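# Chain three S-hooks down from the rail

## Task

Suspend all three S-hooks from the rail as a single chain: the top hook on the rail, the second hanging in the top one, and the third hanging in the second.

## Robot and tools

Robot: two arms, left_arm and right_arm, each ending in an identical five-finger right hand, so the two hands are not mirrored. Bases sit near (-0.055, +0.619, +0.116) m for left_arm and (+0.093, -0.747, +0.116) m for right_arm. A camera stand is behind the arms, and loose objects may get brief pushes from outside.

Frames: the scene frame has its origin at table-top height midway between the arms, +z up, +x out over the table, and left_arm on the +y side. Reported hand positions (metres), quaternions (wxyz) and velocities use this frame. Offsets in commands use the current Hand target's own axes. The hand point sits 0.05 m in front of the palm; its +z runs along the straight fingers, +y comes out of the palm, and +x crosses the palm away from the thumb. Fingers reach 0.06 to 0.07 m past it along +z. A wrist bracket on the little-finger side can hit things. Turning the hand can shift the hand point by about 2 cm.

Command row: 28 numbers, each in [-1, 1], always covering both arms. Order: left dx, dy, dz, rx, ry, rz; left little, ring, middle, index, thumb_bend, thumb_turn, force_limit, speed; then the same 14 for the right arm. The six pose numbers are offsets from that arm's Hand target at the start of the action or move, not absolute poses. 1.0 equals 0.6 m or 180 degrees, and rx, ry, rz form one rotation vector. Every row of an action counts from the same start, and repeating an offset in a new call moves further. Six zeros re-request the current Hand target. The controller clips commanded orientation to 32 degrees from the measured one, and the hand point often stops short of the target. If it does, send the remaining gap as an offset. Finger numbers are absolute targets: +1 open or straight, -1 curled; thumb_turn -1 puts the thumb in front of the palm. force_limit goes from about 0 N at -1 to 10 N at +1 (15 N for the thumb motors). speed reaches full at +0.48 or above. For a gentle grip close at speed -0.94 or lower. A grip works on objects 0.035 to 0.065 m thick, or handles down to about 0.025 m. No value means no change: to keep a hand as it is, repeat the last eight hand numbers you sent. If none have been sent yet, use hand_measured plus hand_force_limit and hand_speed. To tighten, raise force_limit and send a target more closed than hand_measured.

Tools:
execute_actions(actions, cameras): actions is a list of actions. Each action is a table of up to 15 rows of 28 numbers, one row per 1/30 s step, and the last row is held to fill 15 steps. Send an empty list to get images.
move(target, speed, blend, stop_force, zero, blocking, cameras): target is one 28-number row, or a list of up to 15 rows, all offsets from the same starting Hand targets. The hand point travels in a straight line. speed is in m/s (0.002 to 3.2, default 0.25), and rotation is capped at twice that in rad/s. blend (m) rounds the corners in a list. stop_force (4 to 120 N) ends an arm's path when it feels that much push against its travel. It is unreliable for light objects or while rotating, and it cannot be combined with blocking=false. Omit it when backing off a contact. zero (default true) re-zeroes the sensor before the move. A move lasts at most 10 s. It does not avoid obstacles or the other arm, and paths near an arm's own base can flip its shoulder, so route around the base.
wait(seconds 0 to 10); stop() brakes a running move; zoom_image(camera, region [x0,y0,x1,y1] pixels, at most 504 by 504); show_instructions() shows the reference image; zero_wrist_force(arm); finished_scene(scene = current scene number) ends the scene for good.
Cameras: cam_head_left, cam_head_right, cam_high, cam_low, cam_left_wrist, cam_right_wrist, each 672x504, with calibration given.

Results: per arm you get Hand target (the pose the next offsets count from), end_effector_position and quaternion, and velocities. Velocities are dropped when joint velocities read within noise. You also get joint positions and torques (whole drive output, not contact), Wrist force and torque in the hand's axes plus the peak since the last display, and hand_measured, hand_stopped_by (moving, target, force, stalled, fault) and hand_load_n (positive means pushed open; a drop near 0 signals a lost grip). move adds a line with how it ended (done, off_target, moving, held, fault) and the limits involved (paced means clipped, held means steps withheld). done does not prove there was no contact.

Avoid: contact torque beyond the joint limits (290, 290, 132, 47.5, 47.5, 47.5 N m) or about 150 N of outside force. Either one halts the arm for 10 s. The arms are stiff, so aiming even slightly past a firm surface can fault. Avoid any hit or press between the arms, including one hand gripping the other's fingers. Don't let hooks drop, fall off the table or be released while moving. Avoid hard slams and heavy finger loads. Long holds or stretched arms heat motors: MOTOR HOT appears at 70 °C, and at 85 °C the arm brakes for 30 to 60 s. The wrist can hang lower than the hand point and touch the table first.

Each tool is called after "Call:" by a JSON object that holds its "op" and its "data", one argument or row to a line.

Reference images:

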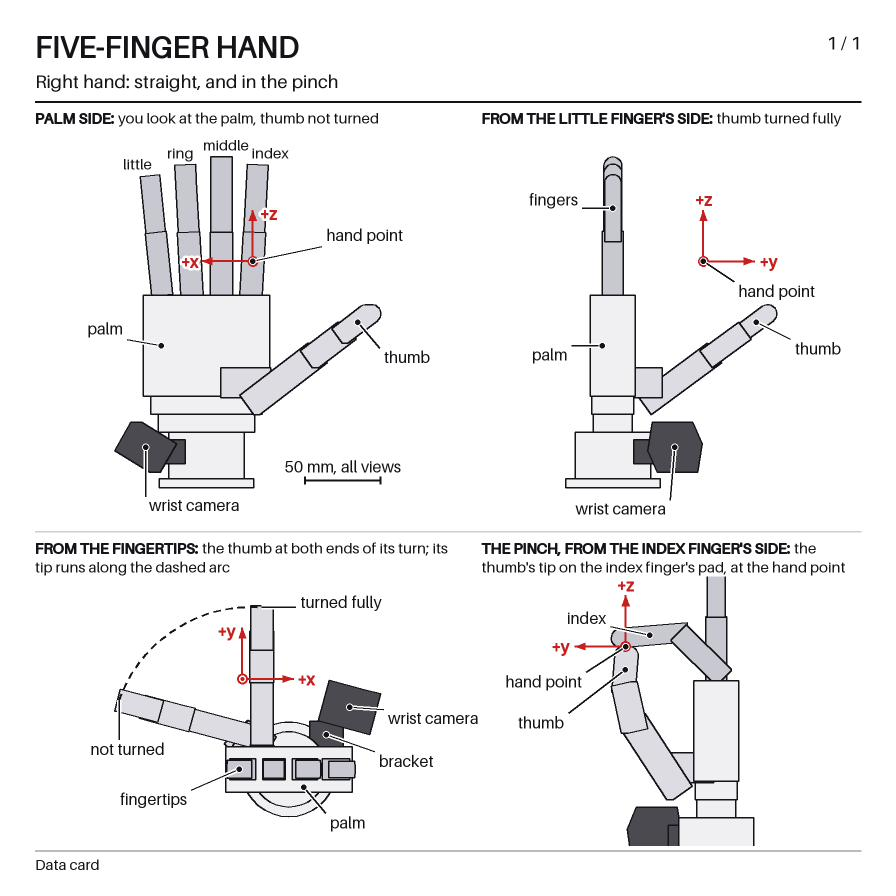

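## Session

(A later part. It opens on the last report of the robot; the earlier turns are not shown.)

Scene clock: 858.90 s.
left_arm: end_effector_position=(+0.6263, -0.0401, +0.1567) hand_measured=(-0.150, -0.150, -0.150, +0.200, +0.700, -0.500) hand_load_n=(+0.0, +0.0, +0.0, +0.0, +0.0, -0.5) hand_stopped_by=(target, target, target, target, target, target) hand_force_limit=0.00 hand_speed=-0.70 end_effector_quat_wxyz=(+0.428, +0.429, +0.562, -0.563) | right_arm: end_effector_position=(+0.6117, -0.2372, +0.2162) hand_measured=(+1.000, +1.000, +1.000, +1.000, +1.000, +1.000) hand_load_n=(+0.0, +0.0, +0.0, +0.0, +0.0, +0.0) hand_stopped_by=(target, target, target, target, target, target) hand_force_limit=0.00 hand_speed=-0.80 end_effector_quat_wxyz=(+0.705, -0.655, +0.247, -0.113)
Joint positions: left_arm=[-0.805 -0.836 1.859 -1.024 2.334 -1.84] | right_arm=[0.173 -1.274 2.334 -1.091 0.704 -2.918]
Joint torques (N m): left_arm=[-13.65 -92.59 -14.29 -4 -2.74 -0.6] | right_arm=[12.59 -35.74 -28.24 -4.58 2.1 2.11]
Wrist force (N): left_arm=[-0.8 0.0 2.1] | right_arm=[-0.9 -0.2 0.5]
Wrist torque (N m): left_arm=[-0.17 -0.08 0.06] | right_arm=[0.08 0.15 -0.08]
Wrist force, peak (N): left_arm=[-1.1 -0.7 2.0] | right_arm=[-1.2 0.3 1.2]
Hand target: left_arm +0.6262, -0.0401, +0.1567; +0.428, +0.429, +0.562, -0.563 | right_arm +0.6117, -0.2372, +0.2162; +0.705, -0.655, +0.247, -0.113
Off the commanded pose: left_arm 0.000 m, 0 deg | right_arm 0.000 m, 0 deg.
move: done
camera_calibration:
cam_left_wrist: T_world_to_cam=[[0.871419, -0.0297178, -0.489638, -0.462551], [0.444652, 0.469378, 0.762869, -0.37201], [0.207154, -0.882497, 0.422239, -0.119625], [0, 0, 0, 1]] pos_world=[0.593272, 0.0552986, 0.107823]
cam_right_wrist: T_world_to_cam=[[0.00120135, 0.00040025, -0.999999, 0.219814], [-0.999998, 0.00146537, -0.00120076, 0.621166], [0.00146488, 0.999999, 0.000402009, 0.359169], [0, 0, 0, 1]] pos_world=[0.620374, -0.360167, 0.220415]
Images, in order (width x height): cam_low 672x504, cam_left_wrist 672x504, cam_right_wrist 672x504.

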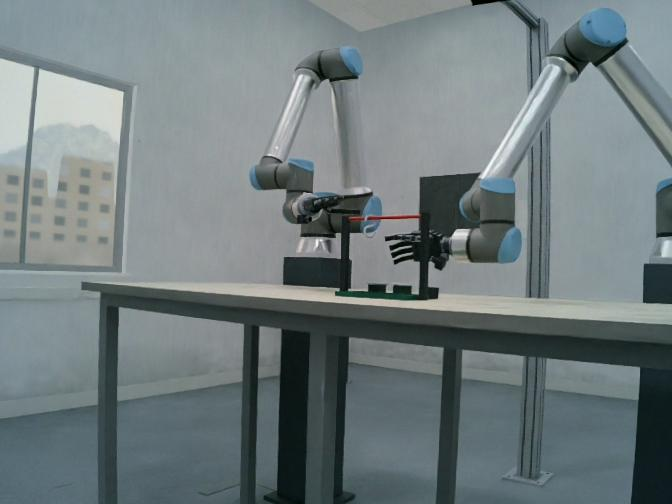

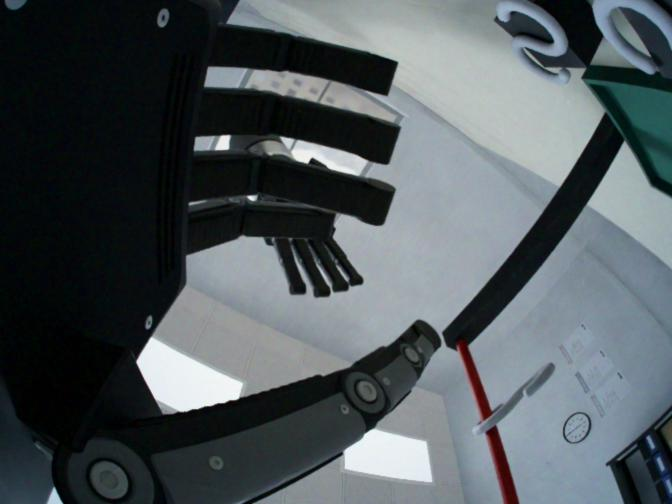

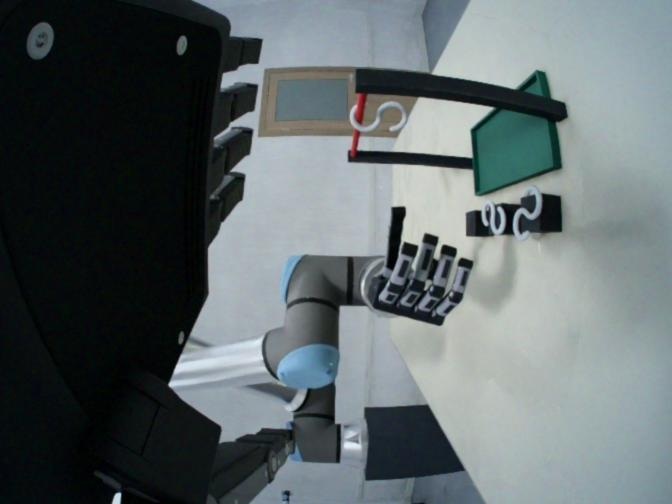

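Call:
{"op": "move", "data": {
  "target": [0.0385, -0.035, -0.1167, -0.0673, 0.4966, 0.0673, -1, -1, 1, -0.05, 0.6, -0.5, 0.0, 0.0, 0, 0, 0, 0, 0, 0, 1, 1, 1, 1, 1, 1, 0, -0.8],
  "speed": 0.3,
  "cameras": ["cam_left_wrist"]
}}

Call:
{"op": "zoom_image", "data": {
  "camera": "cam_left_wrist",
  "region": [220, 120, 440, 320]
}}

Scene clock: 881.63 s.
left_arm: end_effector_position=(+0.5998, +0.0299, +0.1400) hand_measured=(-1.000, -1.000, +1.000, -0.050, +0.600, -0.500) hand_load_n=(+0.0, +0.0, +0.0, +0.0, -0.5, +0.5) hand_stopped_by=(target, target, target, target, target, target) hand_force_limit=0.00 hand_speed=0.00 end_effector_quat_wxyz=(+0.001, +0.707, +0.707, +0.000) | right_arm: end_effector_position=(+0.6117, -0.2372, +0.2162) hand_measured=(+1.000, +1.000, +1.000, +1.000, +1.000, +1.000) hand_load_n=(+0.0, +0.0, +0.0, +0.0, +0.0, +0.0) hand_stopped_by=(target, target, target, target, target, target) hand_force_limit=0.00 hand_speed=-0.80 end_effector_quat_wxyz=(+0.705, -0.655, +0.247, -0.113)
Joint positions: left_arm=[-0.965 -0.77 1.355 0.984 1.571 -0.968] | right_arm=[0.173 -1.274 2.334 -1.091 0.704 -2.918]
Joint torques (N m): left_arm=[-10.14 -79.06 -50.65 6.29 -2.33 -2.68] | right_arm=[12.16 -34.26 -27.28 -4.67 2 2]
Wrist force (N): left_arm=[-0.3 -0.4 1.0] | right_arm=[-0.4 0.1 0.8]
Wrist torque (N m): left_arm=[-0.11 -0.18 0.01] | right_arm=[0.10 0.07 -0.05]
Wrist force, peak (N): left_arm=[-0.9 0.1 2.3] | right_arm=[-1.5 0.6 0.7]
Hand target: left_arm +0.5998, +0.0300, +0.1400; +0.000, +0.707, +0.707, +0.000 | right_arm +0.6117, -0.2372, +0.2162; +0.705, -0.655, +0.247, -0.113
Off the commanded pose: left_arm 0.000 m, 0 deg | right_arm 0.000 m, 0 deg.
move: done
camera_calibration:
cam_left_wrist: T_world_to_cam=[[0.970285, 0.240245, -0.0287909, -0.577499], [0.225234, -0.853302, 0.47026, -0.168111], [0.0884105, -0.462771, -0.882058, 0.195975], [0, 0, 0, 1]] pos_world=[0.580877, 0.0859836, 0.23529]
Images, in order (width x height): cam_left_wrist 672x504.

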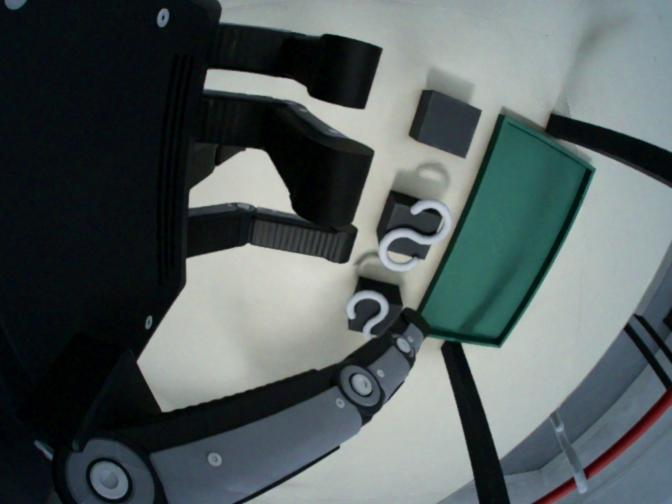

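Scaled by 2.291 from the camera's 672x504 image, which has a finer 960x720 frame.

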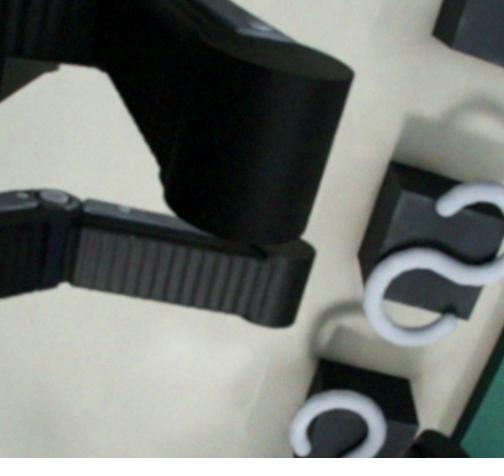

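Call:
{"op": "zoom_image", "data": {
  "camera": "cam_left_wrist",
  "region": [370, 170, 470, 290]
}}

Scaled by 4.200 from the camera's 672x504 image, which has a finer 960x720 frame.

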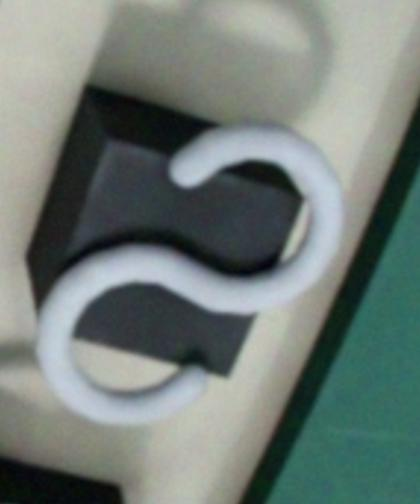

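Call:
{"op": "move", "data": {
  "target": [
    [0, 0, 0, 0, 0, 0, -1, -1, 0.0, -0.05, 0.6, -0.5, -0.6, -0.2, 0, 0, 0, 0, 0, 0, 1, 1, 1, 1, 1, 1, 0, -0.8],
    [-0.0023, 0.0253, 0.1767, 0, 0, 0, -1, -1, 0.0, -0.05, 0.6, -0.5, -0.6, -0.2, 0, 0, 0, 0, 0, 0, 1, 1, 1, 1, 1, 1, 0, -0.8]
  ],
  "speed": 0.08,
  "cameras": ["cam_left_wrist", "cam_low"]
}}

Call:
{"op": "zoom_image", "data": {
  "camera": "cam_left_wrist",
  "region": [240, 160, 440, 340]
}}

Call:
{"op": "zoom_image", "data": {
  "camera": "cam_low",
  "region": [380, 240, 450, 310]
}}

Scene clock: 904.03 s.
left_arm: end_effector_position=(+0.6150, +0.0285, +0.0341) hand_measured=(-1.000, -1.000, +0.000, -0.050, +0.600, -0.500) hand_load_n=(+0.0, +0.0, +0.0, +0.0, +0.0, +0.0) hand_stopped_by=(target, target, target, target, target, target) hand_force_limit=-0.60 hand_speed=-0.20 end_effector_quat_wxyz=(+0.000, +0.707, +0.707, +0.000) | right_arm: end_effector_position=(+0.6117, -0.2372, +0.2162) hand_measured=(+1.000, +1.000, +1.000, +1.000, +1.000, +1.000) hand_load_n=(+0.0, +0.0, +0.0, +0.0, +0.0, +0.0) hand_stopped_by=(target, target, target, target, target, target) hand_force_limit=0.00 hand_speed=-0.80 end_effector_quat_wxyz=(+0.705, -0.655, +0.247, -0.113)
Joint positions: left_arm=[-0.951 -0.648 1.34 0.878 1.571 -0.954] | right_arm=[0.173 -1.274 2.334 -1.091 0.704 -2.918]
Joint torques (N m): left_arm=[16.48 -88.08 -47.04 1.37 -0.3 3.2] | right_arm=[9.71 -35.98 -25.64 -4.5 1.97 2.25]
Wrist force (N): left_arm=[-0.6 -0.4 1.2] | right_arm=[-0.9 0.0 0.5]
Wrist torque (N m): left_arm=[-0.20 -0.16 -0.26] | right_arm=[0.11 0.15 -0.08]
Wrist force, peak (N): left_arm=[-0.3 -0.3 1.9] | right_arm=[-1.4 0.3 1.2]
Hand target: left_arm +0.6151, +0.0285, +0.0340; +0.000, +0.707, +0.707, +0.000 | right_arm +0.6117, -0.2372, +0.2162; +0.705, -0.655, +0.247, -0.113
Off the commanded pose: left_arm 0.000 m, 0 deg | right_arm 0.000 m, 0 deg.
move: done
camera_calibration:
cam_left_wrist: T_world_to_cam=[[0.97029, 0.240235, -0.028725, -0.594944], [0.225218, -0.853434, 0.470028, -0.12301], [0.0884025, -0.462533, -0.882184, 0.100616], [0, 0, 0, 1]] pos_world=[0.596077, 0.0844843, 0.12949]
Images, in order (width x height): cam_low 672x504, cam_left_wrist 672x504.

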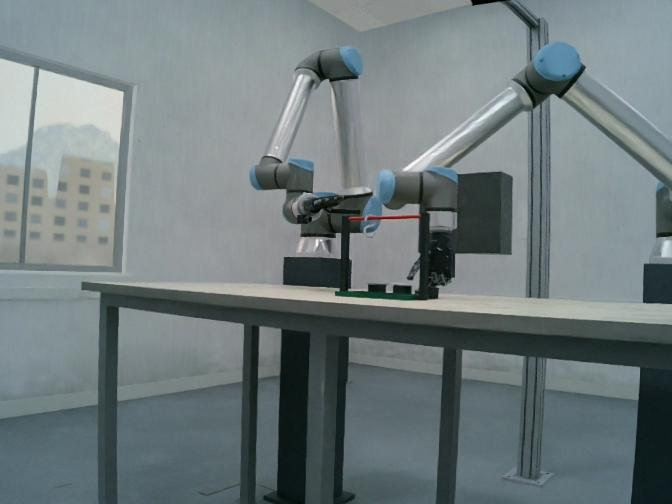

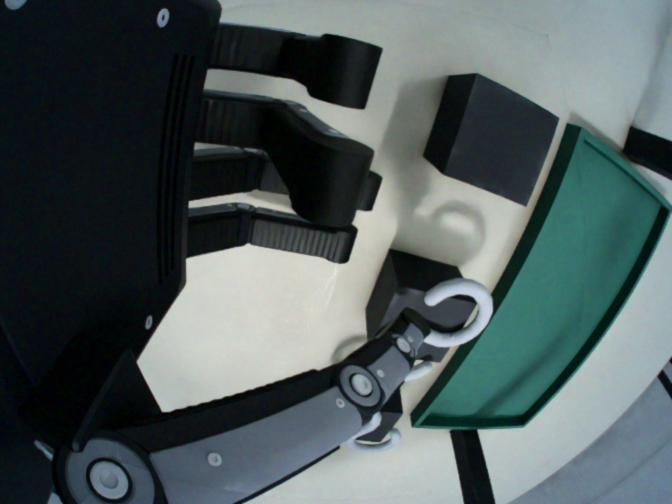

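Scaled by 2.520 from the camera's 672x504 image, which has a finer 960x720 frame.

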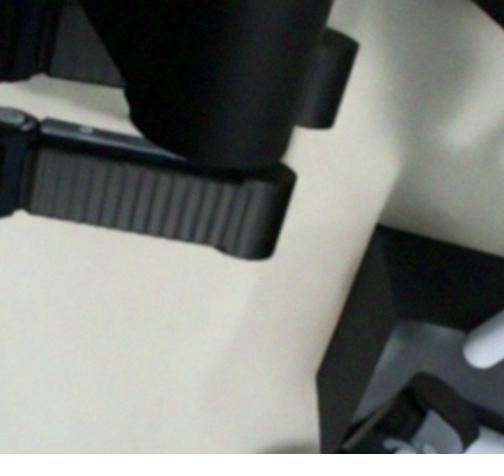

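Scaled by 7.200 from the camera's 672x504 image, which has a finer 960x720 frame.

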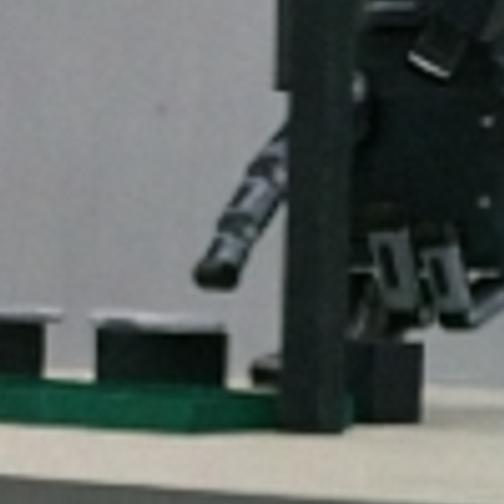

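Call:
{"op": "move", "data": {
  "target": [0, 0.084, 0, 0, 0, 0, -1, -1, 0.0, -0.05, 0.6, -0.5, -0.6, -0.2, 0, 0, 0, 0, 0, 0, 1, 1, 1, 1, 1, 1, 0, -0.8],
  "speed": 0.04,
  "stop_force": 5,
  "cameras": ["cam_left_wrist", "cam_low"]
}}

Call:
{"op": "zoom_image", "data": {
  "camera": "cam_left_wrist",
  "region": [240, 160, 440, 340]
}}

Call:
{"op": "zoom_image", "data": {
  "camera": "cam_low",
  "region": [380, 240, 450, 310]
}}

Scene clock: 915.93 s.
left_arm: end_effector_position=(+0.6336, +0.0285, +0.0340) hand_measured=(-1.000, -1.000, +0.000, -0.050, +0.600, -0.500) hand_load_n=(+0.0, +0.0, +0.0, +0.5, +0.0, +0.0) hand_stopped_by=(target, target, target, target, target, target) hand_force_limit=-0.60 hand_speed=-0.20 end_effector_quat_wxyz=(+0.001, +0.707, +0.707, +0.000) | right_arm: end_effector_position=(+0.6117, -0.2372, +0.2162) hand_measured=(+1.000, +1.000, +1.000, +1.000, +1.000, +1.000) hand_load_n=(+0.0, +0.0, +0.0, +0.0, -0.5, +0.0) hand_stopped_by=(target, target, target, target, target, target) hand_force_limit=0.00 hand_speed=-0.80 end_effector_quat_wxyz=(+0.705, -0.655, +0.247, -0.113)
Joint positions: left_arm=[-0.932 -0.629 1.301 0.898 1.571 -0.935] | right_arm=[0.173 -1.274 2.334 -1.091 0.704 -2.918]
Joint torques (N m): left_arm=[-8.4 -109.89 -20.13 1.43 -2.92 -2.6] | right_arm=[11.67 -36.88 -25.21 -4.42 2 2.07]
Wrist force (N): left_arm=[-1.2 -4.1 -0.5] | right_arm=[-0.7 -0.1 0.7]
Wrist torque (N m): left_arm=[-0.10 -0.12 -0.02] | right_arm=[0.08 0.11 -0.07]
Wrist force, peak (N): left_arm=[0.2 -29.2 -6.5] | right_arm=[-1.1 0.8 0.8]
Hand target: left_arm +0.6336, +0.0285, +0.0340; +0.001, +0.707, +0.707, +0.000 (not the last commanded pose) | right_arm +0.6117, -0.2372, +0.2162; +0.705, -0.655, +0.247, -0.113
Off the commanded pose: left_arm 0.032 m, 0 deg | right_arm 0.000 m, 0 deg.
move: contact (left_arm)
camera_calibration:
cam_left_wrist: T_world_to_cam=[[0.970276, 0.240298, -0.0286517, -0.613003], [0.225233, -0.853397, 0.470089, -0.127125], [0.08851, -0.462569, -0.882154, 0.098728], [0, 0, 0, 1]] pos_world=[0.614677, 0.0844837, 0.12929]
Images, in order (width x height): cam_low 672x504, cam_left_wrist 672x504.

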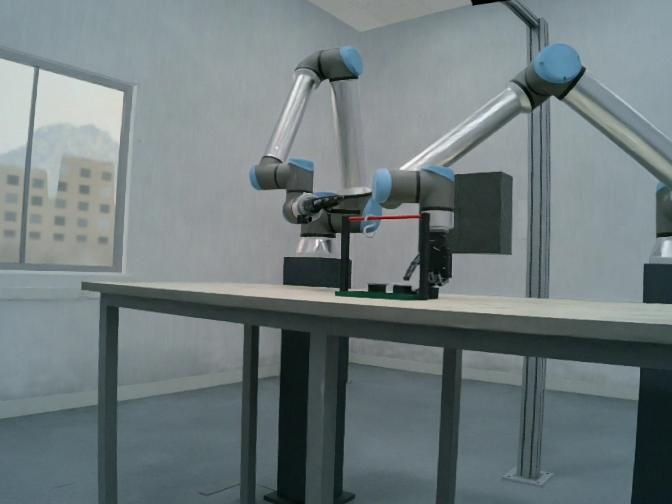

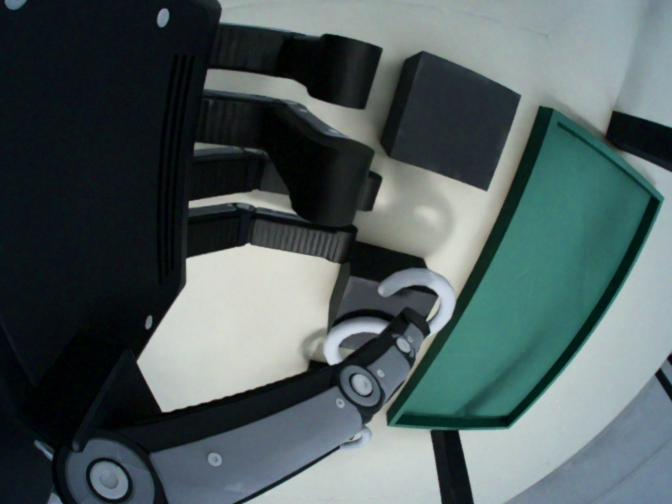

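Scaled by 2.520 from the camera's 672x504 image, which has a finer 960x720 frame.

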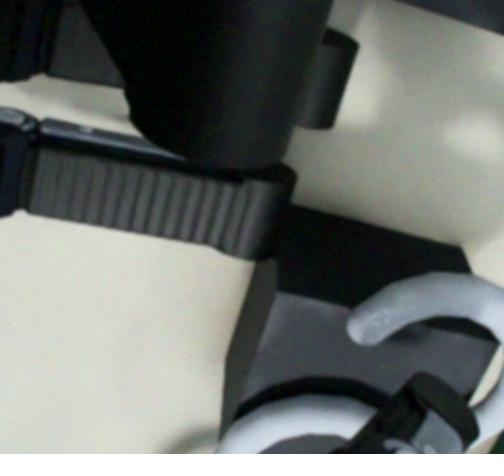

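Scaled by 7.200 from the camera's 672x504 image, which has a finer 960x720 frame.

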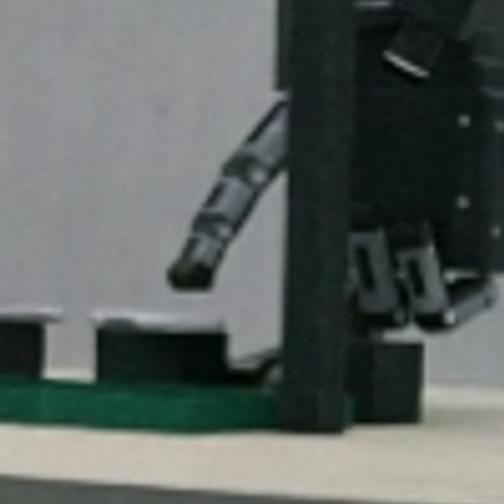

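Call:
{"op": "move", "data": {
  "target": [0, -0.0133, 0, 0, 0, 0, -1, -1, 0.0, -0.05, 0.6, -0.5, -0.6, -0.2, 0, 0, 0, 0, 0, 0, 1, 1, 1, 1, 1, 1, 0, -0.8],
  "speed": 0.04,
  "cameras": ["cam_left_wrist", "cam_right_wrist", "cam_head_left"]
}}

Call:
{"op": "zoom_image", "data": {
  "camera": "cam_left_wrist",
  "region": [290, 200, 490, 380]
}}

Call:
{"op": "zoom_image", "data": {
  "camera": "cam_head_left",
  "region": [190, 170, 300, 280]
}}

Scene clock: 920.53 s.
left_arm: end_effector_position=(+0.6257, +0.0285, +0.0340) hand_measured=(-1.000, -1.000, +0.000, -0.050, +0.600, -0.500) hand_load_n=(+0.0, +0.0, +0.0, +0.0, +0.0, +0.0) hand_stopped_by=(target, target, target, target, target, target) hand_force_limit=-0.60 hand_speed=-0.20 end_effector_quat_wxyz=(+0.001, +0.707, +0.707, +0.000) | right_arm: end_effector_position=(+0.6117, -0.2372, +0.2162) hand_measured=(+1.000, +1.000, +1.000, +1.000, +1.000, +1.000) hand_load_n=(+0.0, +0.0, +0.0, +0.0, +0.0, +0.0) hand_stopped_by=(target, target, target, target, target, target) hand_force_limit=0.00 hand_speed=-0.80 end_effector_quat_wxyz=(+0.705, -0.655, +0.247, -0.113)
Joint positions: left_arm=[-0.94 -0.637 1.317 0.889 1.571 -0.943] | right_arm=[0.173 -1.274 2.334 -1.091 0.704 -2.918]
Joint torques (N m): left_arm=[-8.94 -113.26 -20.06 1.83 0.22 -2.73] | right_arm=[12.53 -37.46 -23.99 -4.15 1.98 1.93]
Wrist force (N): left_arm=[-0.7 -0.2 0.9] | right_arm=[-1.0 0.3 1.0]
Wrist torque (N m): left_arm=[-0.17 -0.12 -0.04] | right_arm=[0.14 0.15 -0.08]
Wrist force, peak (N): left_arm=[-1.2 -4.3 0.2] | right_arm=[-1.2 0.2 1.2]
Hand target: left_arm +0.6257, +0.0285, +0.0340; +0.001, +0.707, +0.707, +0.000 | right_arm +0.6117, -0.2372, +0.2162; +0.705, -0.655, +0.247, -0.113
Off the commanded pose: left_arm 0.000 m, 0 deg | right_arm 0.000 m, 0 deg.
move: done
camera_calibration:
cam_left_wrist: T_world_to_cam=[[0.970276, 0.240298, -0.0286517, -0.605338], [0.225233, -0.853397, 0.470089, -0.125346], [0.08851, -0.462569, -0.882154, 0.0994273], [0, 0, 0, 1]] pos_world=[0.606777, 0.0844837, 0.12929]
cam_right_wrist: T_world_to_cam=[[0.00120135, 0.00040025, -0.999999, 0.219814], [-0.999998, 0.00146537, -0.00120076, 0.621166], [0.00146488, 0.999999, 0.000402009, 0.359169], [0, 0, 0, 1]] pos_world=[0.620374, -0.360167, 0.220415]
Images, in order (width x height): cam_head_left 672x504, cam_left_wrist 672x504, cam_right_wrist 672x504.

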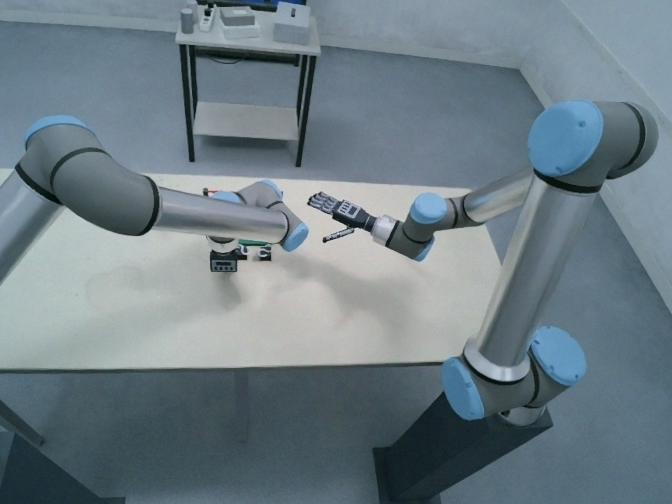

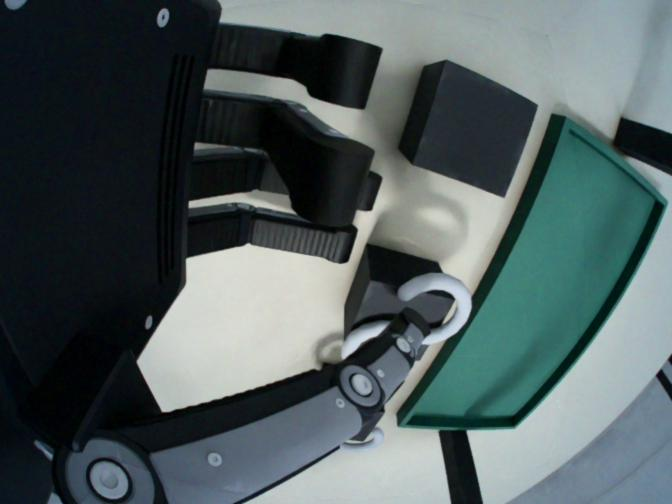

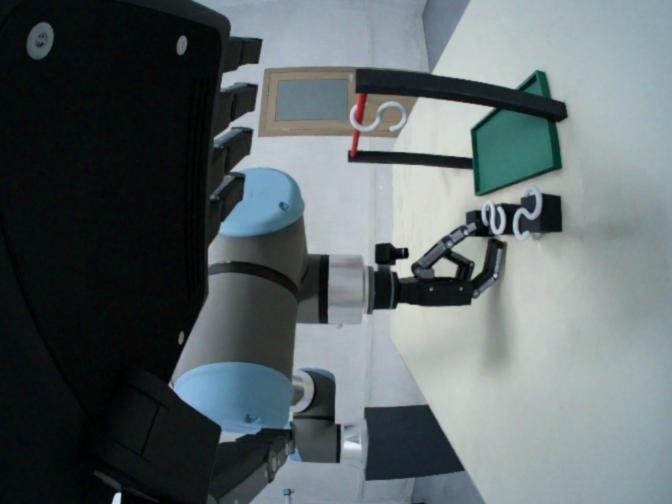

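Scaled by 2.520 from the camera's 672x504 image, which has a finer 960x720 frame.

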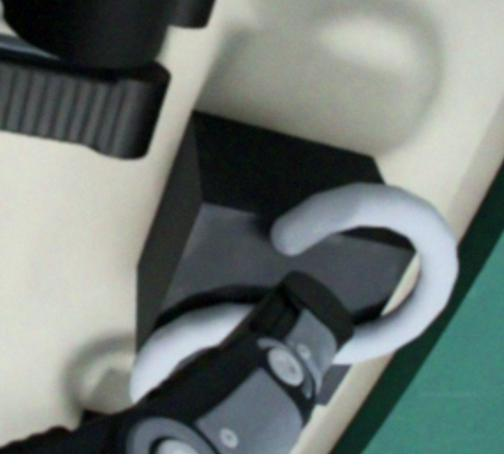

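Scaled by 4.582 from the camera's 672x504 image, which has a finer 960x720 frame.

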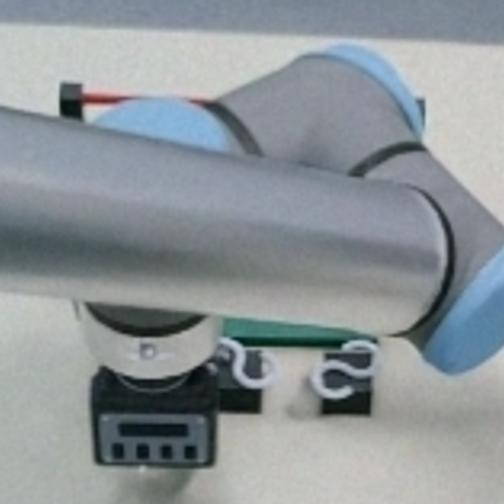

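Call:
{"op": "move", "data": {
  "target": [
    [0.0058, 0, 0, 0, 0, 0, -1, -1, 0.0, -0.05, 0.6, -0.5, -0.6, -0.2, 0, 0, 0, 0, 0, 0, 1, 1, 1, 1, 1, 1, 0, -0.8],
    [0.0058, 0.0655, 0, 0, 0, 0, -1, -1, 0.0, -0.05, 0.6, -0.5, -0.6, -0.2, 0, 0, 0, 0, 0, 0, 1, 1, 1, 1, 1, 1, 0, -0.8]
  ],
  "speed": 0.02,
  "stop_force": 4,
  "cameras": ["cam_left_wrist", "cam_low"]
}}

Call:
{"op": "zoom_image", "data": {
  "camera": "cam_left_wrist",
  "region": [240, 160, 440, 340]
}}

Call:
{"op": "zoom_image", "data": {
  "camera": "cam_low",
  "region": [380, 240, 450, 310]
}}

Scene clock: 942.67 s.
left_arm: end_effector_position=(+0.6650, +0.0320, +0.0340) hand_measured=(-1.000, -1.000, +0.000, -0.050, +0.600, -0.500) hand_load_n=(+0.0, +0.0, +0.0, +0.0, -0.5, +0.0) hand_stopped_by=(target, target, target, target, target, target) hand_force_limit=-0.60 hand_speed=-0.20 end_effector_quat_wxyz=(+0.001, +0.707, +0.707, +0.000) | right_arm: end_effector_position=(+0.6117, -0.2372, +0.2162) hand_measured=(+1.000, +1.000, +1.000, +1.000, +1.000, +1.000) hand_load_n=(+0.0, +0.0, -0.5, +0.0, +0.0, -0.5) hand_stopped_by=(target, target, target, target, target, target) hand_force_limit=0.00 hand_speed=-0.80 end_effector_quat_wxyz=(+0.705, -0.655, +0.247, -0.113)
Joint positions: left_arm=[-0.9 -0.599 1.238 0.931 1.571 -0.903] | right_arm=[0.173 -1.274 2.334 -1.091 0.704 -2.918]
Joint torques (N m): left_arm=[16.63 -88.22 -48.61 6.53 1.26 3.44] | right_arm=[12.57 -35.51 -23.44 -4.22 1.91 2.18]
Wrist force (N): left_arm=[-0.3 -0.4 0.3] | right_arm=[-1.0 0.0 0.5]
Wrist torque (N m): left_arm=[-0.12 -0.15 -0.24] | right_arm=[0.12 0.16 -0.08]
Wrist force, peak (N): left_arm=[-0.8 0.0 1.3] | right_arm=[-1.1 0.1 1.2]
Hand target: left_arm +0.6650, +0.0320, +0.0340; +0.001, +0.707, +0.707, +0.000 | right_arm +0.6117, -0.2372, +0.2162; +0.705, -0.655, +0.247, -0.113
Off the commanded pose: left_arm 0.000 m, 0 deg | right_arm 0.000 m, 0 deg.
move: done
camera_calibration:
cam_left_wrist: T_world_to_cam=[[0.970276, 0.240298, -0.0286517, -0.644214], [0.225233, -0.853397, 0.470089, -0.131188], [0.08851, -0.462569, -0.882154, 0.0975767], [0, 0, 0, 1]] pos_world=[0.645977, 0.0879837, 0.12929]
Images, in order (width x height): cam_low 672x504, cam_left_wrist 672x504.

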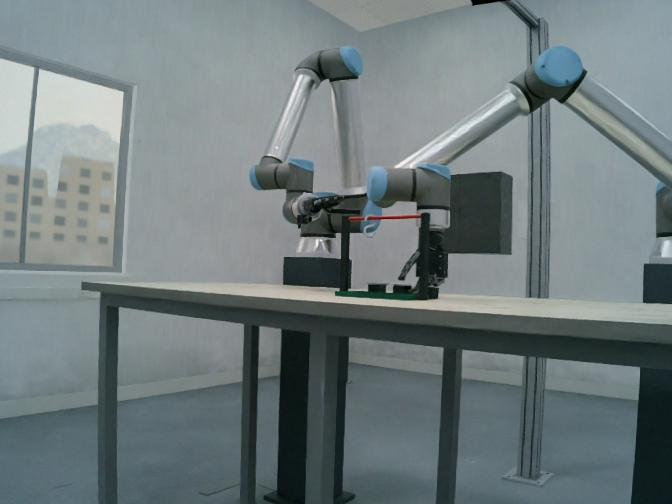

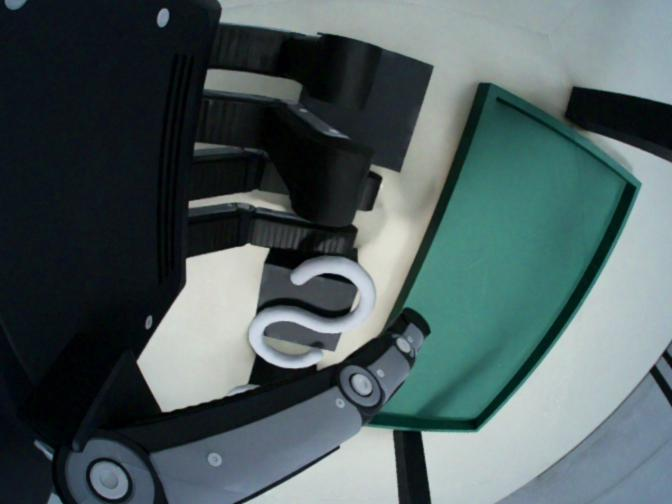

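Scaled by 2.520 from the camera's 672x504 image, which has a finer 960x720 frame.

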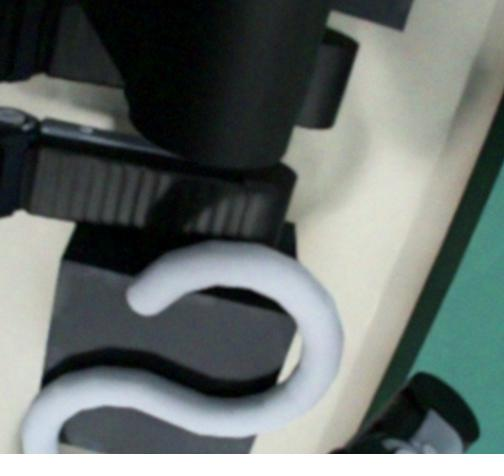

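Scaled by 7.200 from the camera's 672x504 image, which has a finer 960x720 frame.

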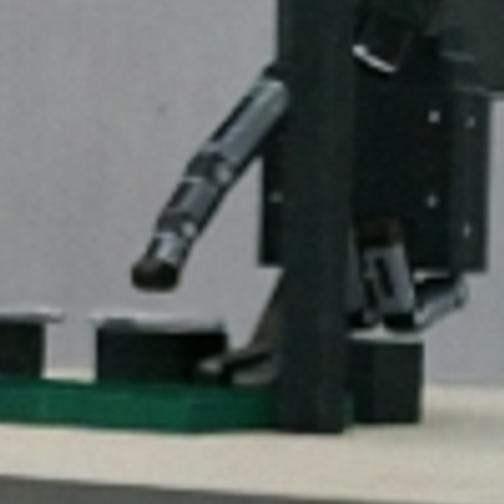

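Call:
{"op": "move", "data": {
  "target": [
    [0, 0, -0.0067, 0, 0, 0, -1, -1, 0.0, -0.05, 0.6, -0.5, -0.6, -0.2, 0, 0, 0, 0, 0, 0, 1, 1, 1, 1, 1, 1, 0, -0.8],
    [0, 0, -0.0067, 0, 0, 0, -1, -1, 0.0, -0.08, 0.1, -0.5, -0.8, -0.7, 0, 0, 0, 0, 0, 0, 1, 1, 1, 1, 1, 1, 0, -0.8]
  ],
  "speed": 0.02,
  "cameras": ["cam_left_wrist", "cam_low"]
}}

Call:
{"op": "zoom_image", "data": {
  "camera": "cam_left_wrist",
  "region": [240, 160, 440, 340]
}}

Call:
{"op": "zoom_image", "data": {
  "camera": "cam_low",
  "region": [380, 240, 450, 310]
}}

Scene clock: 948.57 s.
left_arm: end_effector_position=(+0.6650, +0.0320, +0.0381) hand_measured=(-1.000, -1.000, +0.000, -0.080, +0.100, -0.500) hand_load_n=(+0.0, +0.0, +0.0, +0.0, +0.0, +0.0) hand_stopped_by=(target, target, target, target, target, target) hand_force_limit=-0.80 hand_speed=-0.70 end_effector_quat_wxyz=(+0.001, +0.707, +0.707, +0.000) | right_arm: end_effector_position=(+0.6117, -0.2372, +0.2162) hand_measured=(+1.000, +1.000, +1.000, +1.000, +1.000, +1.000) hand_load_n=(+0.0, +0.0, +0.0, +0.0, +0.0, +0.0) hand_stopped_by=(target, target, target, target, target, target) hand_force_limit=0.00 hand_speed=-0.80 end_effector_quat_wxyz=(+0.705, -0.655, +0.247, -0.113)
Joint positions: left_arm=[-0.9 -0.604 1.238 0.935 1.571 -0.903] | right_arm=[0.173 -1.274 2.334 -1.091 0.704 -2.918]
Joint torques (N m): left_arm=[15.37 -112.33 -47.08 6.4 1.53 3.59] | right_arm=[10.6 -35.59 -21.88 -4.37 1.95 2.04]
Wrist force (N): left_arm=[-0.3 -0.3 0.3] | right_arm=[-0.8 0.3 0.6]
Wrist torque (N m): left_arm=[-0.10 -0.15 -0.24] | right_arm=[0.15 0.14 -0.06]
Wrist force, peak (N): left_arm=[-0.5 -0.8 0.5] | right_arm=[-1.4 -0.2 0.8]
Hand target: left_arm +0.6650, +0.0320, +0.0381; +0.001, +0.707, +0.707, +0.000 | right_arm +0.6117, -0.2372, +0.2162; +0.705, -0.655, +0.247, -0.113
Off the commanded pose: left_arm 0.000 m, 0 deg | right_arm 0.000 m, 0 deg.
move: done
camera_calibration:
cam_left_wrist: T_world_to_cam=[[0.970276, 0.240298, -0.0286517, -0.644096], [0.225233, -0.853397, 0.470089, -0.133115], [0.08851, -0.462569, -0.882154, 0.101194], [0, 0, 0, 1]] pos_world=[0.645977, 0.0879837, 0.13339]
Images, in order (width x height): cam_low 672x504, cam_left_wrist 672x504.

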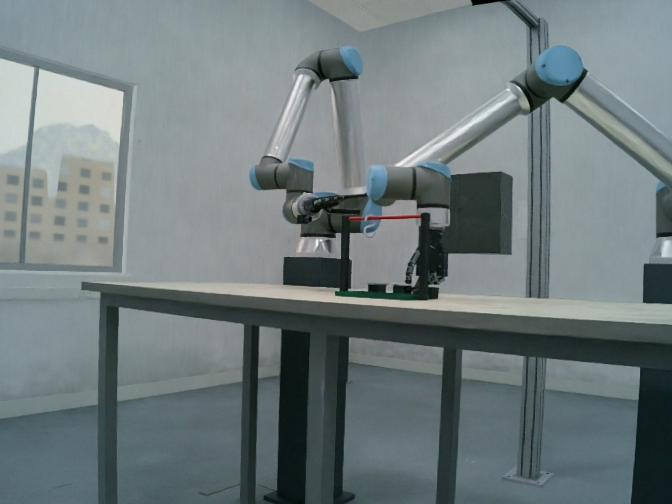

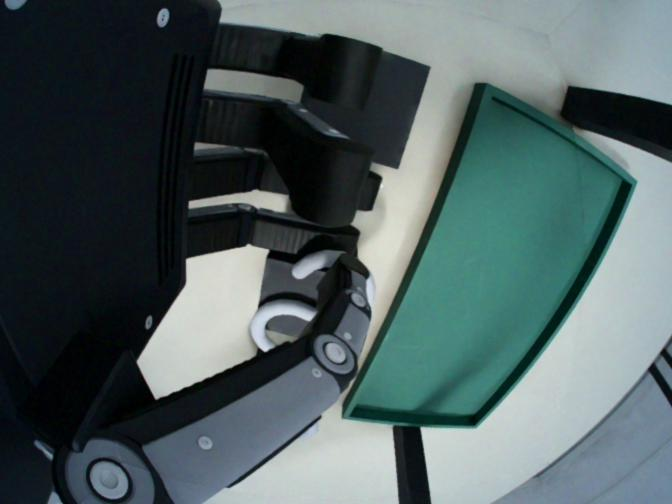

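Scaled by 2.520 from the camera's 672x504 image, which has a finer 960x720 frame.

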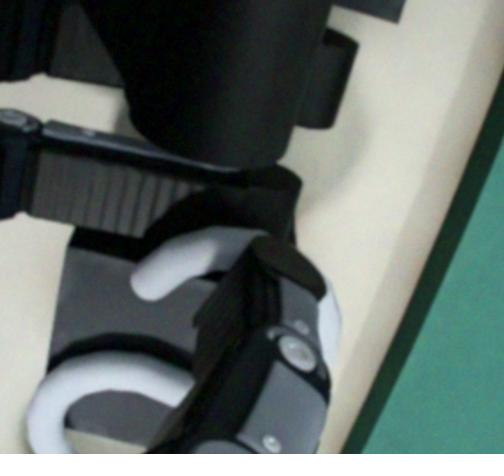

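Scaled by 7.200 from the camera's 672x504 image, which has a finer 960x720 frame.

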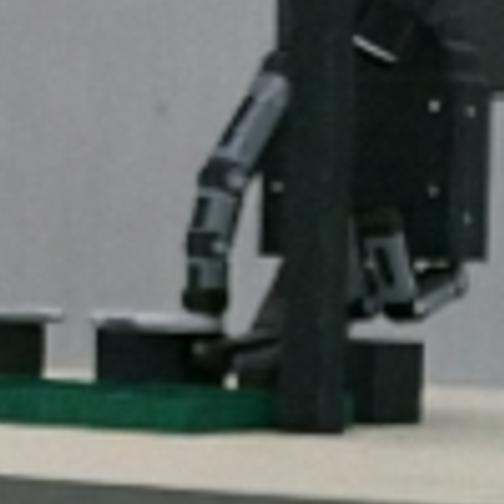

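Call:
{"op": "move", "data": {
  "target": [0, 0, 0, 0, 0, 0, -1, -1, 0.0, -0.4, 0.1, -0.5, -0.6, -0.9, 0, 0, 0, 0, 0, 0, 1, 1, 1, 1, 1, 1, 0, -0.8],
  "speed": 0.02,
  "cameras": ["cam_left_wrist", "cam_low"]
}}

Call:
{"op": "zoom_image", "data": {
  "camera": "cam_left_wrist",
  "region": [240, 160, 440, 340]
}}

Call:
{"op": "zoom_image", "data": {
  "camera": "cam_low",
  "region": [380, 240, 450, 310]
}}

Scene clock: 952.37 s.
left_arm: end_effector_position=(+0.6650, +0.0320, +0.0381) hand_measured=(-1.000, -1.000, +0.000, -0.152, +0.100, -0.500) hand_load_n=(+0.0, +0.0, +0.5, +4.0, +1.5, +0.0) hand_stopped_by=(target, target, target, force, target, target) hand_force_limit=-0.60 hand_speed=-0.90 end_effector_quat_wxyz=(+0.001, +0.707, +0.707, +0.000) | right_arm: end_effector_position=(+0.6117, -0.2372, +0.2162) hand_measured=(+1.000, +1.000, +1.000, +1.000, +1.000, +1.000) hand_load_n=(+0.0, +0.0, -0.5, +0.0, +0.0, +0.0) hand_stopped_by=(target, target, target, target, target, target) hand_force_limit=0.00 hand_speed=-0.80 end_effector_quat_wxyz=(+0.705, -0.655, +0.247, -0.113)
Joint positions: left_arm=[-0.9 -0.604 1.238 0.935 1.571 -0.903] | right_arm=[0.173 -1.274 2.334 -1.091 0.704 -2.918]
Joint torques (N m): left_arm=[15.33 -110.09 -48.08 6.58 1.22 3.49] | right_arm=[9.7 -37.41 -21.65 -3.98 1.77 2.08]
Wrist force (N): left_arm=[-0.4 -0.2 0.2] | right_arm=[-0.9 0.1 0.3]
Wrist torque (N m): left_arm=[-0.09 -0.14 -0.24] | right_arm=[0.16 0.16 -0.07]
Wrist force, peak (N): left_arm=[-0.6 -0.4 0.7] | right_arm=[-1.0 0.6 1.1]
Hand target: left_arm +0.6650, +0.0320, +0.0381; +0.001, +0.707, +0.707, +0.000 | right_arm +0.6117, -0.2372, +0.2162; +0.705, -0.655, +0.247, -0.113
Off the commanded pose: left_arm 0.000 m, 0 deg | right_arm 0.000 m, 0 deg.
move: done
camera_calibration:
cam_left_wrist: T_world_to_cam=[[0.970276, 0.240298, -0.0286517, -0.644096], [0.225233, -0.853397, 0.470089, -0.133115], [0.08851, -0.462569, -0.882154, 0.101194], [0, 0, 0, 1]] pos_world=[0.645977, 0.0879837, 0.13339]
Images, in order (width x height): cam_low 672x504, cam_left_wrist 672x504.

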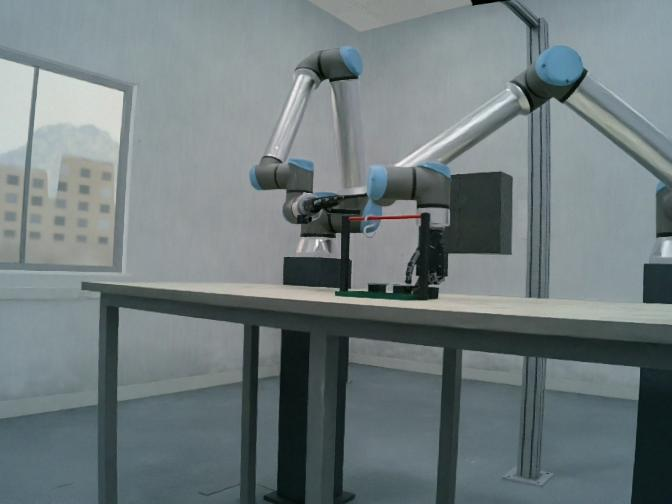

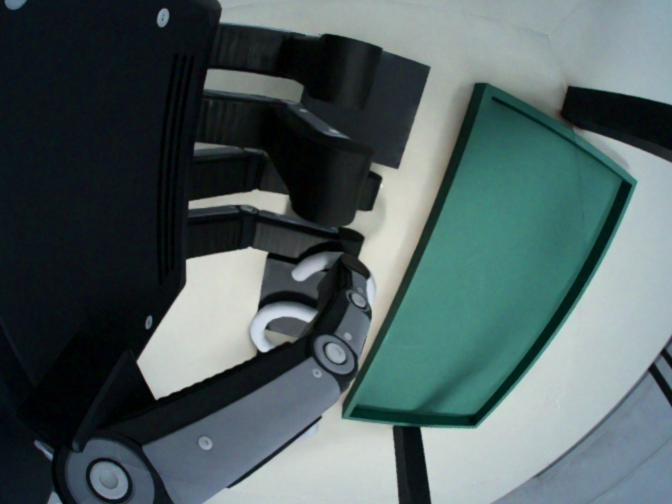

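Scaled by 2.520 from the camera's 672x504 image, which has a finer 960x720 frame.

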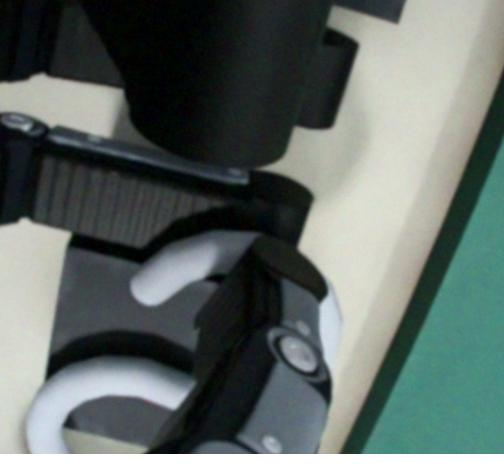

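Scaled by 7.200 from the camera's 672x504 image, which has a finer 960x720 frame.

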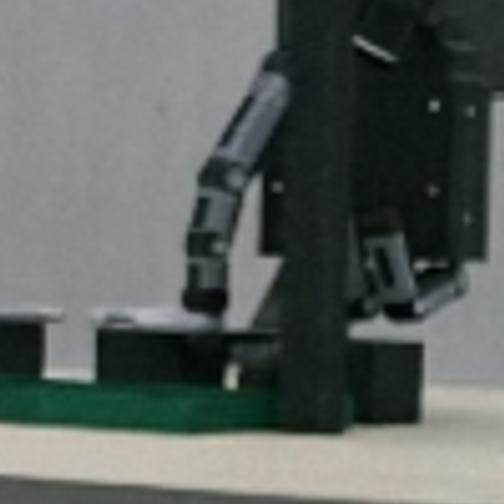

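Same closure as before (-0.152). Strengthen the grip, then lift.

Call:
{"op": "move", "data": {
  "target": [
    [0, 0, 0, 0, 0, 0, -1, -1, 0.0, -0.45, -0.1, -0.5, 0.0, -0.92, 0, 0, 0, 0, 0, 0, 1, 1, 1, 1, 1, 1, 0, -0.8],
    [0, 0, -0.1, 0, 0, 0, -1, -1, 0.0, -0.45, -0.1, -0.5, 0.0, -0.92, 0, 0, 0, 0, 0, 0, 1, 1, 1, 1, 1, 1, 0, -0.8]
  ],
  "speed": 0.05,
  "cameras": ["cam_left_wrist", "cam_low", "cam_right_wrist"]
}}

Call:
{"op": "zoom_image", "data": {
  "camera": "cam_left_wrist",
  "region": [240, 160, 440, 340]
}}

Call:
{"op": "zoom_image", "data": {
  "camera": "cam_low",
  "region": [380, 220, 450, 290]
}}

Scene clock: 957.77 s.
left_arm: end_effector_position=(+0.6649, +0.0321, +0.0979) hand_measured=(-1.000, -1.000, +0.000, -0.158, +0.076, -0.500) hand_load_n=(+0.0, +0.0, +0.0, +9.5, +7.5, -0.5) hand_stopped_by=(target, target, target, force, force, target) hand_force_limit=0.00 hand_speed=-0.92 end_effector_quat_wxyz=(+0.001, +0.707, +0.707, +0.000) | right_arm: end_effector_position=(+0.6117, -0.2372, +0.2162) hand_measured=(+1.000, +1.000, +1.000, +1.000, +1.000, +1.000) hand_load_n=(+0.0, +0.0, -0.5, +0.0, +0.0, +0.0) hand_stopped_by=(target, target, target, target, target, target) hand_force_limit=0.00 hand_speed=-0.80 end_effector_quat_wxyz=(+0.705, -0.655, +0.247, -0.113)
Joint positions: left_arm=[-0.9 -0.662 1.231 1 1.571 -0.903] | right_arm=[0.173 -1.274 2.334 -1.091 0.704 -2.918]
Joint torques (N m): left_arm=[13.46 -115.57 -49.93 5.81 0.94 3.31] | right_arm=[12.06 -36.4 -20.85 -4.36 1.69 2.03]
Wrist force (N): left_arm=[-0.4 -0.7 1.0] | right_arm=[-0.8 0.3 0.7]
Wrist torque (N m): left_arm=[-0.19 -0.15 -0.27] | right_arm=[0.13 0.13 -0.06]
Wrist force, peak (N): left_arm=[-0.4 -0.5 1.2] | right_arm=[-1.1 0.4 1.1]
Hand target: left_arm +0.6649, +0.0321, +0.0981; +0.001, +0.707, +0.707, +0.000 | right_arm +0.6117, -0.2372, +0.2162; +0.705, -0.655, +0.247, -0.113
Off the commanded pose: left_arm 0.000 m, 0 deg | right_arm 0.000 m, 0 deg.
move: done
camera_calibration:
cam_left_wrist: T_world_to_cam=[[0.970276, 0.240298, -0.0286517, -0.642407], [0.225233, -0.853397, 0.470089, -0.161141], [0.08851, -0.462569, -0.882154, 0.153993], [0, 0, 0, 1]] pos_world=[0.645977, 0.0880837, 0.19319]
cam_right_wrist: T_world_to_cam=[[0.00120135, 0.00040025, -0.999999, 0.219814], [-0.999998, 0.00146537, -0.00120076, 0.621166], [0.00146488, 0.999999, 0.000402009, 0.359169], [0, 0, 0, 1]] pos_world=[0.620374, -0.360167, 0.220415]
Images, in order (width x height): cam_low 672x504, cam_left_wrist 672x504, cam_right_wrist 672x504.

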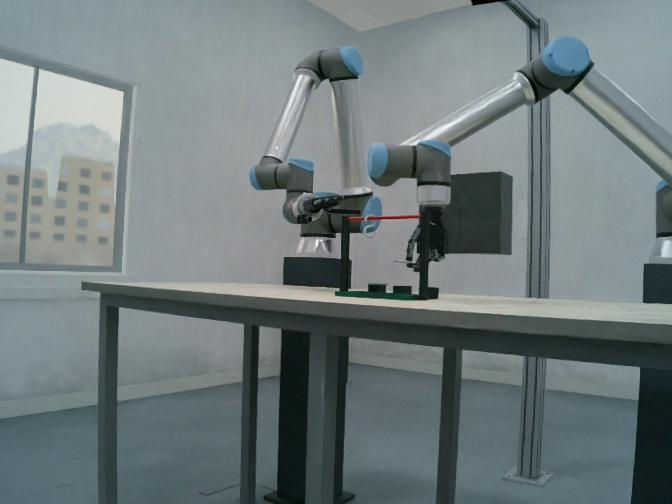

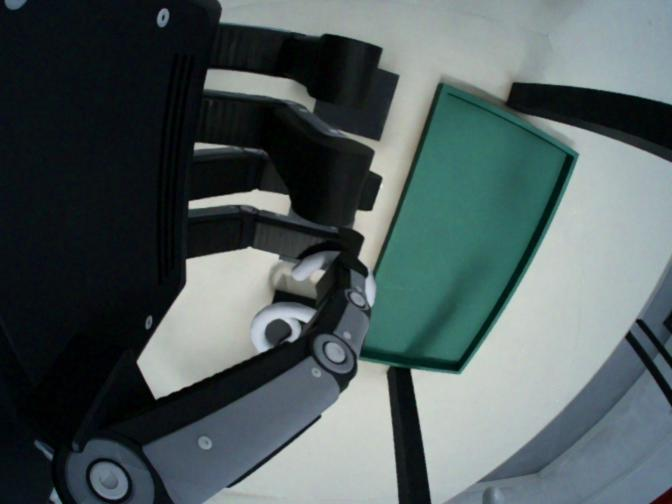

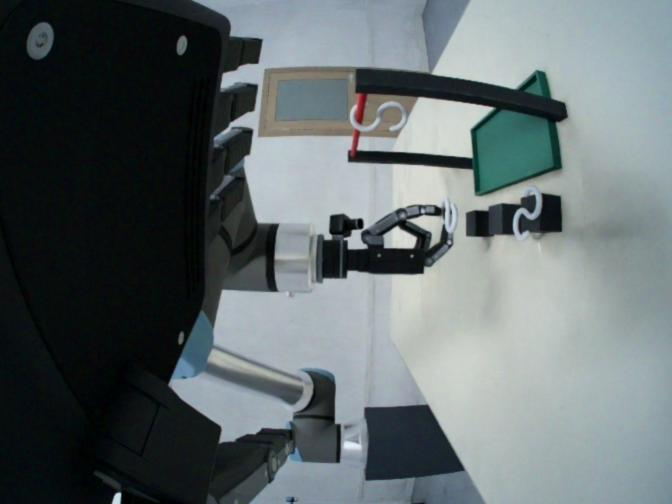

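Scaled by 2.520 from the camera's 672x504 image, which has a finer 960x720 frame.

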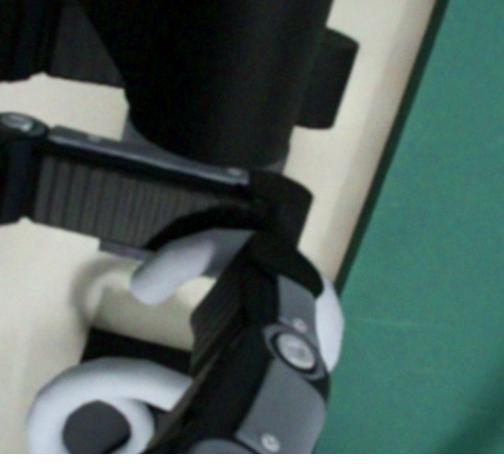

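Scaled by 7.200 from the camera's 672x504 image, which has a finer 960x720 frame.

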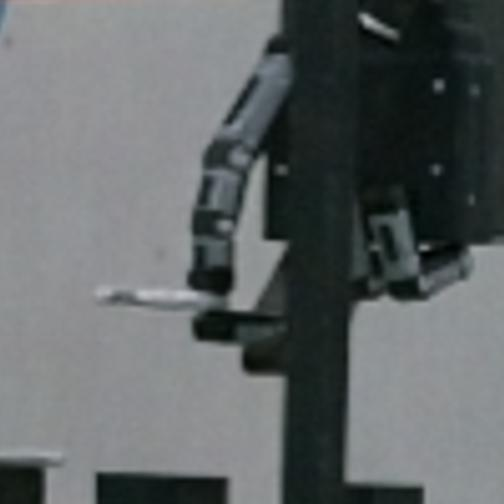

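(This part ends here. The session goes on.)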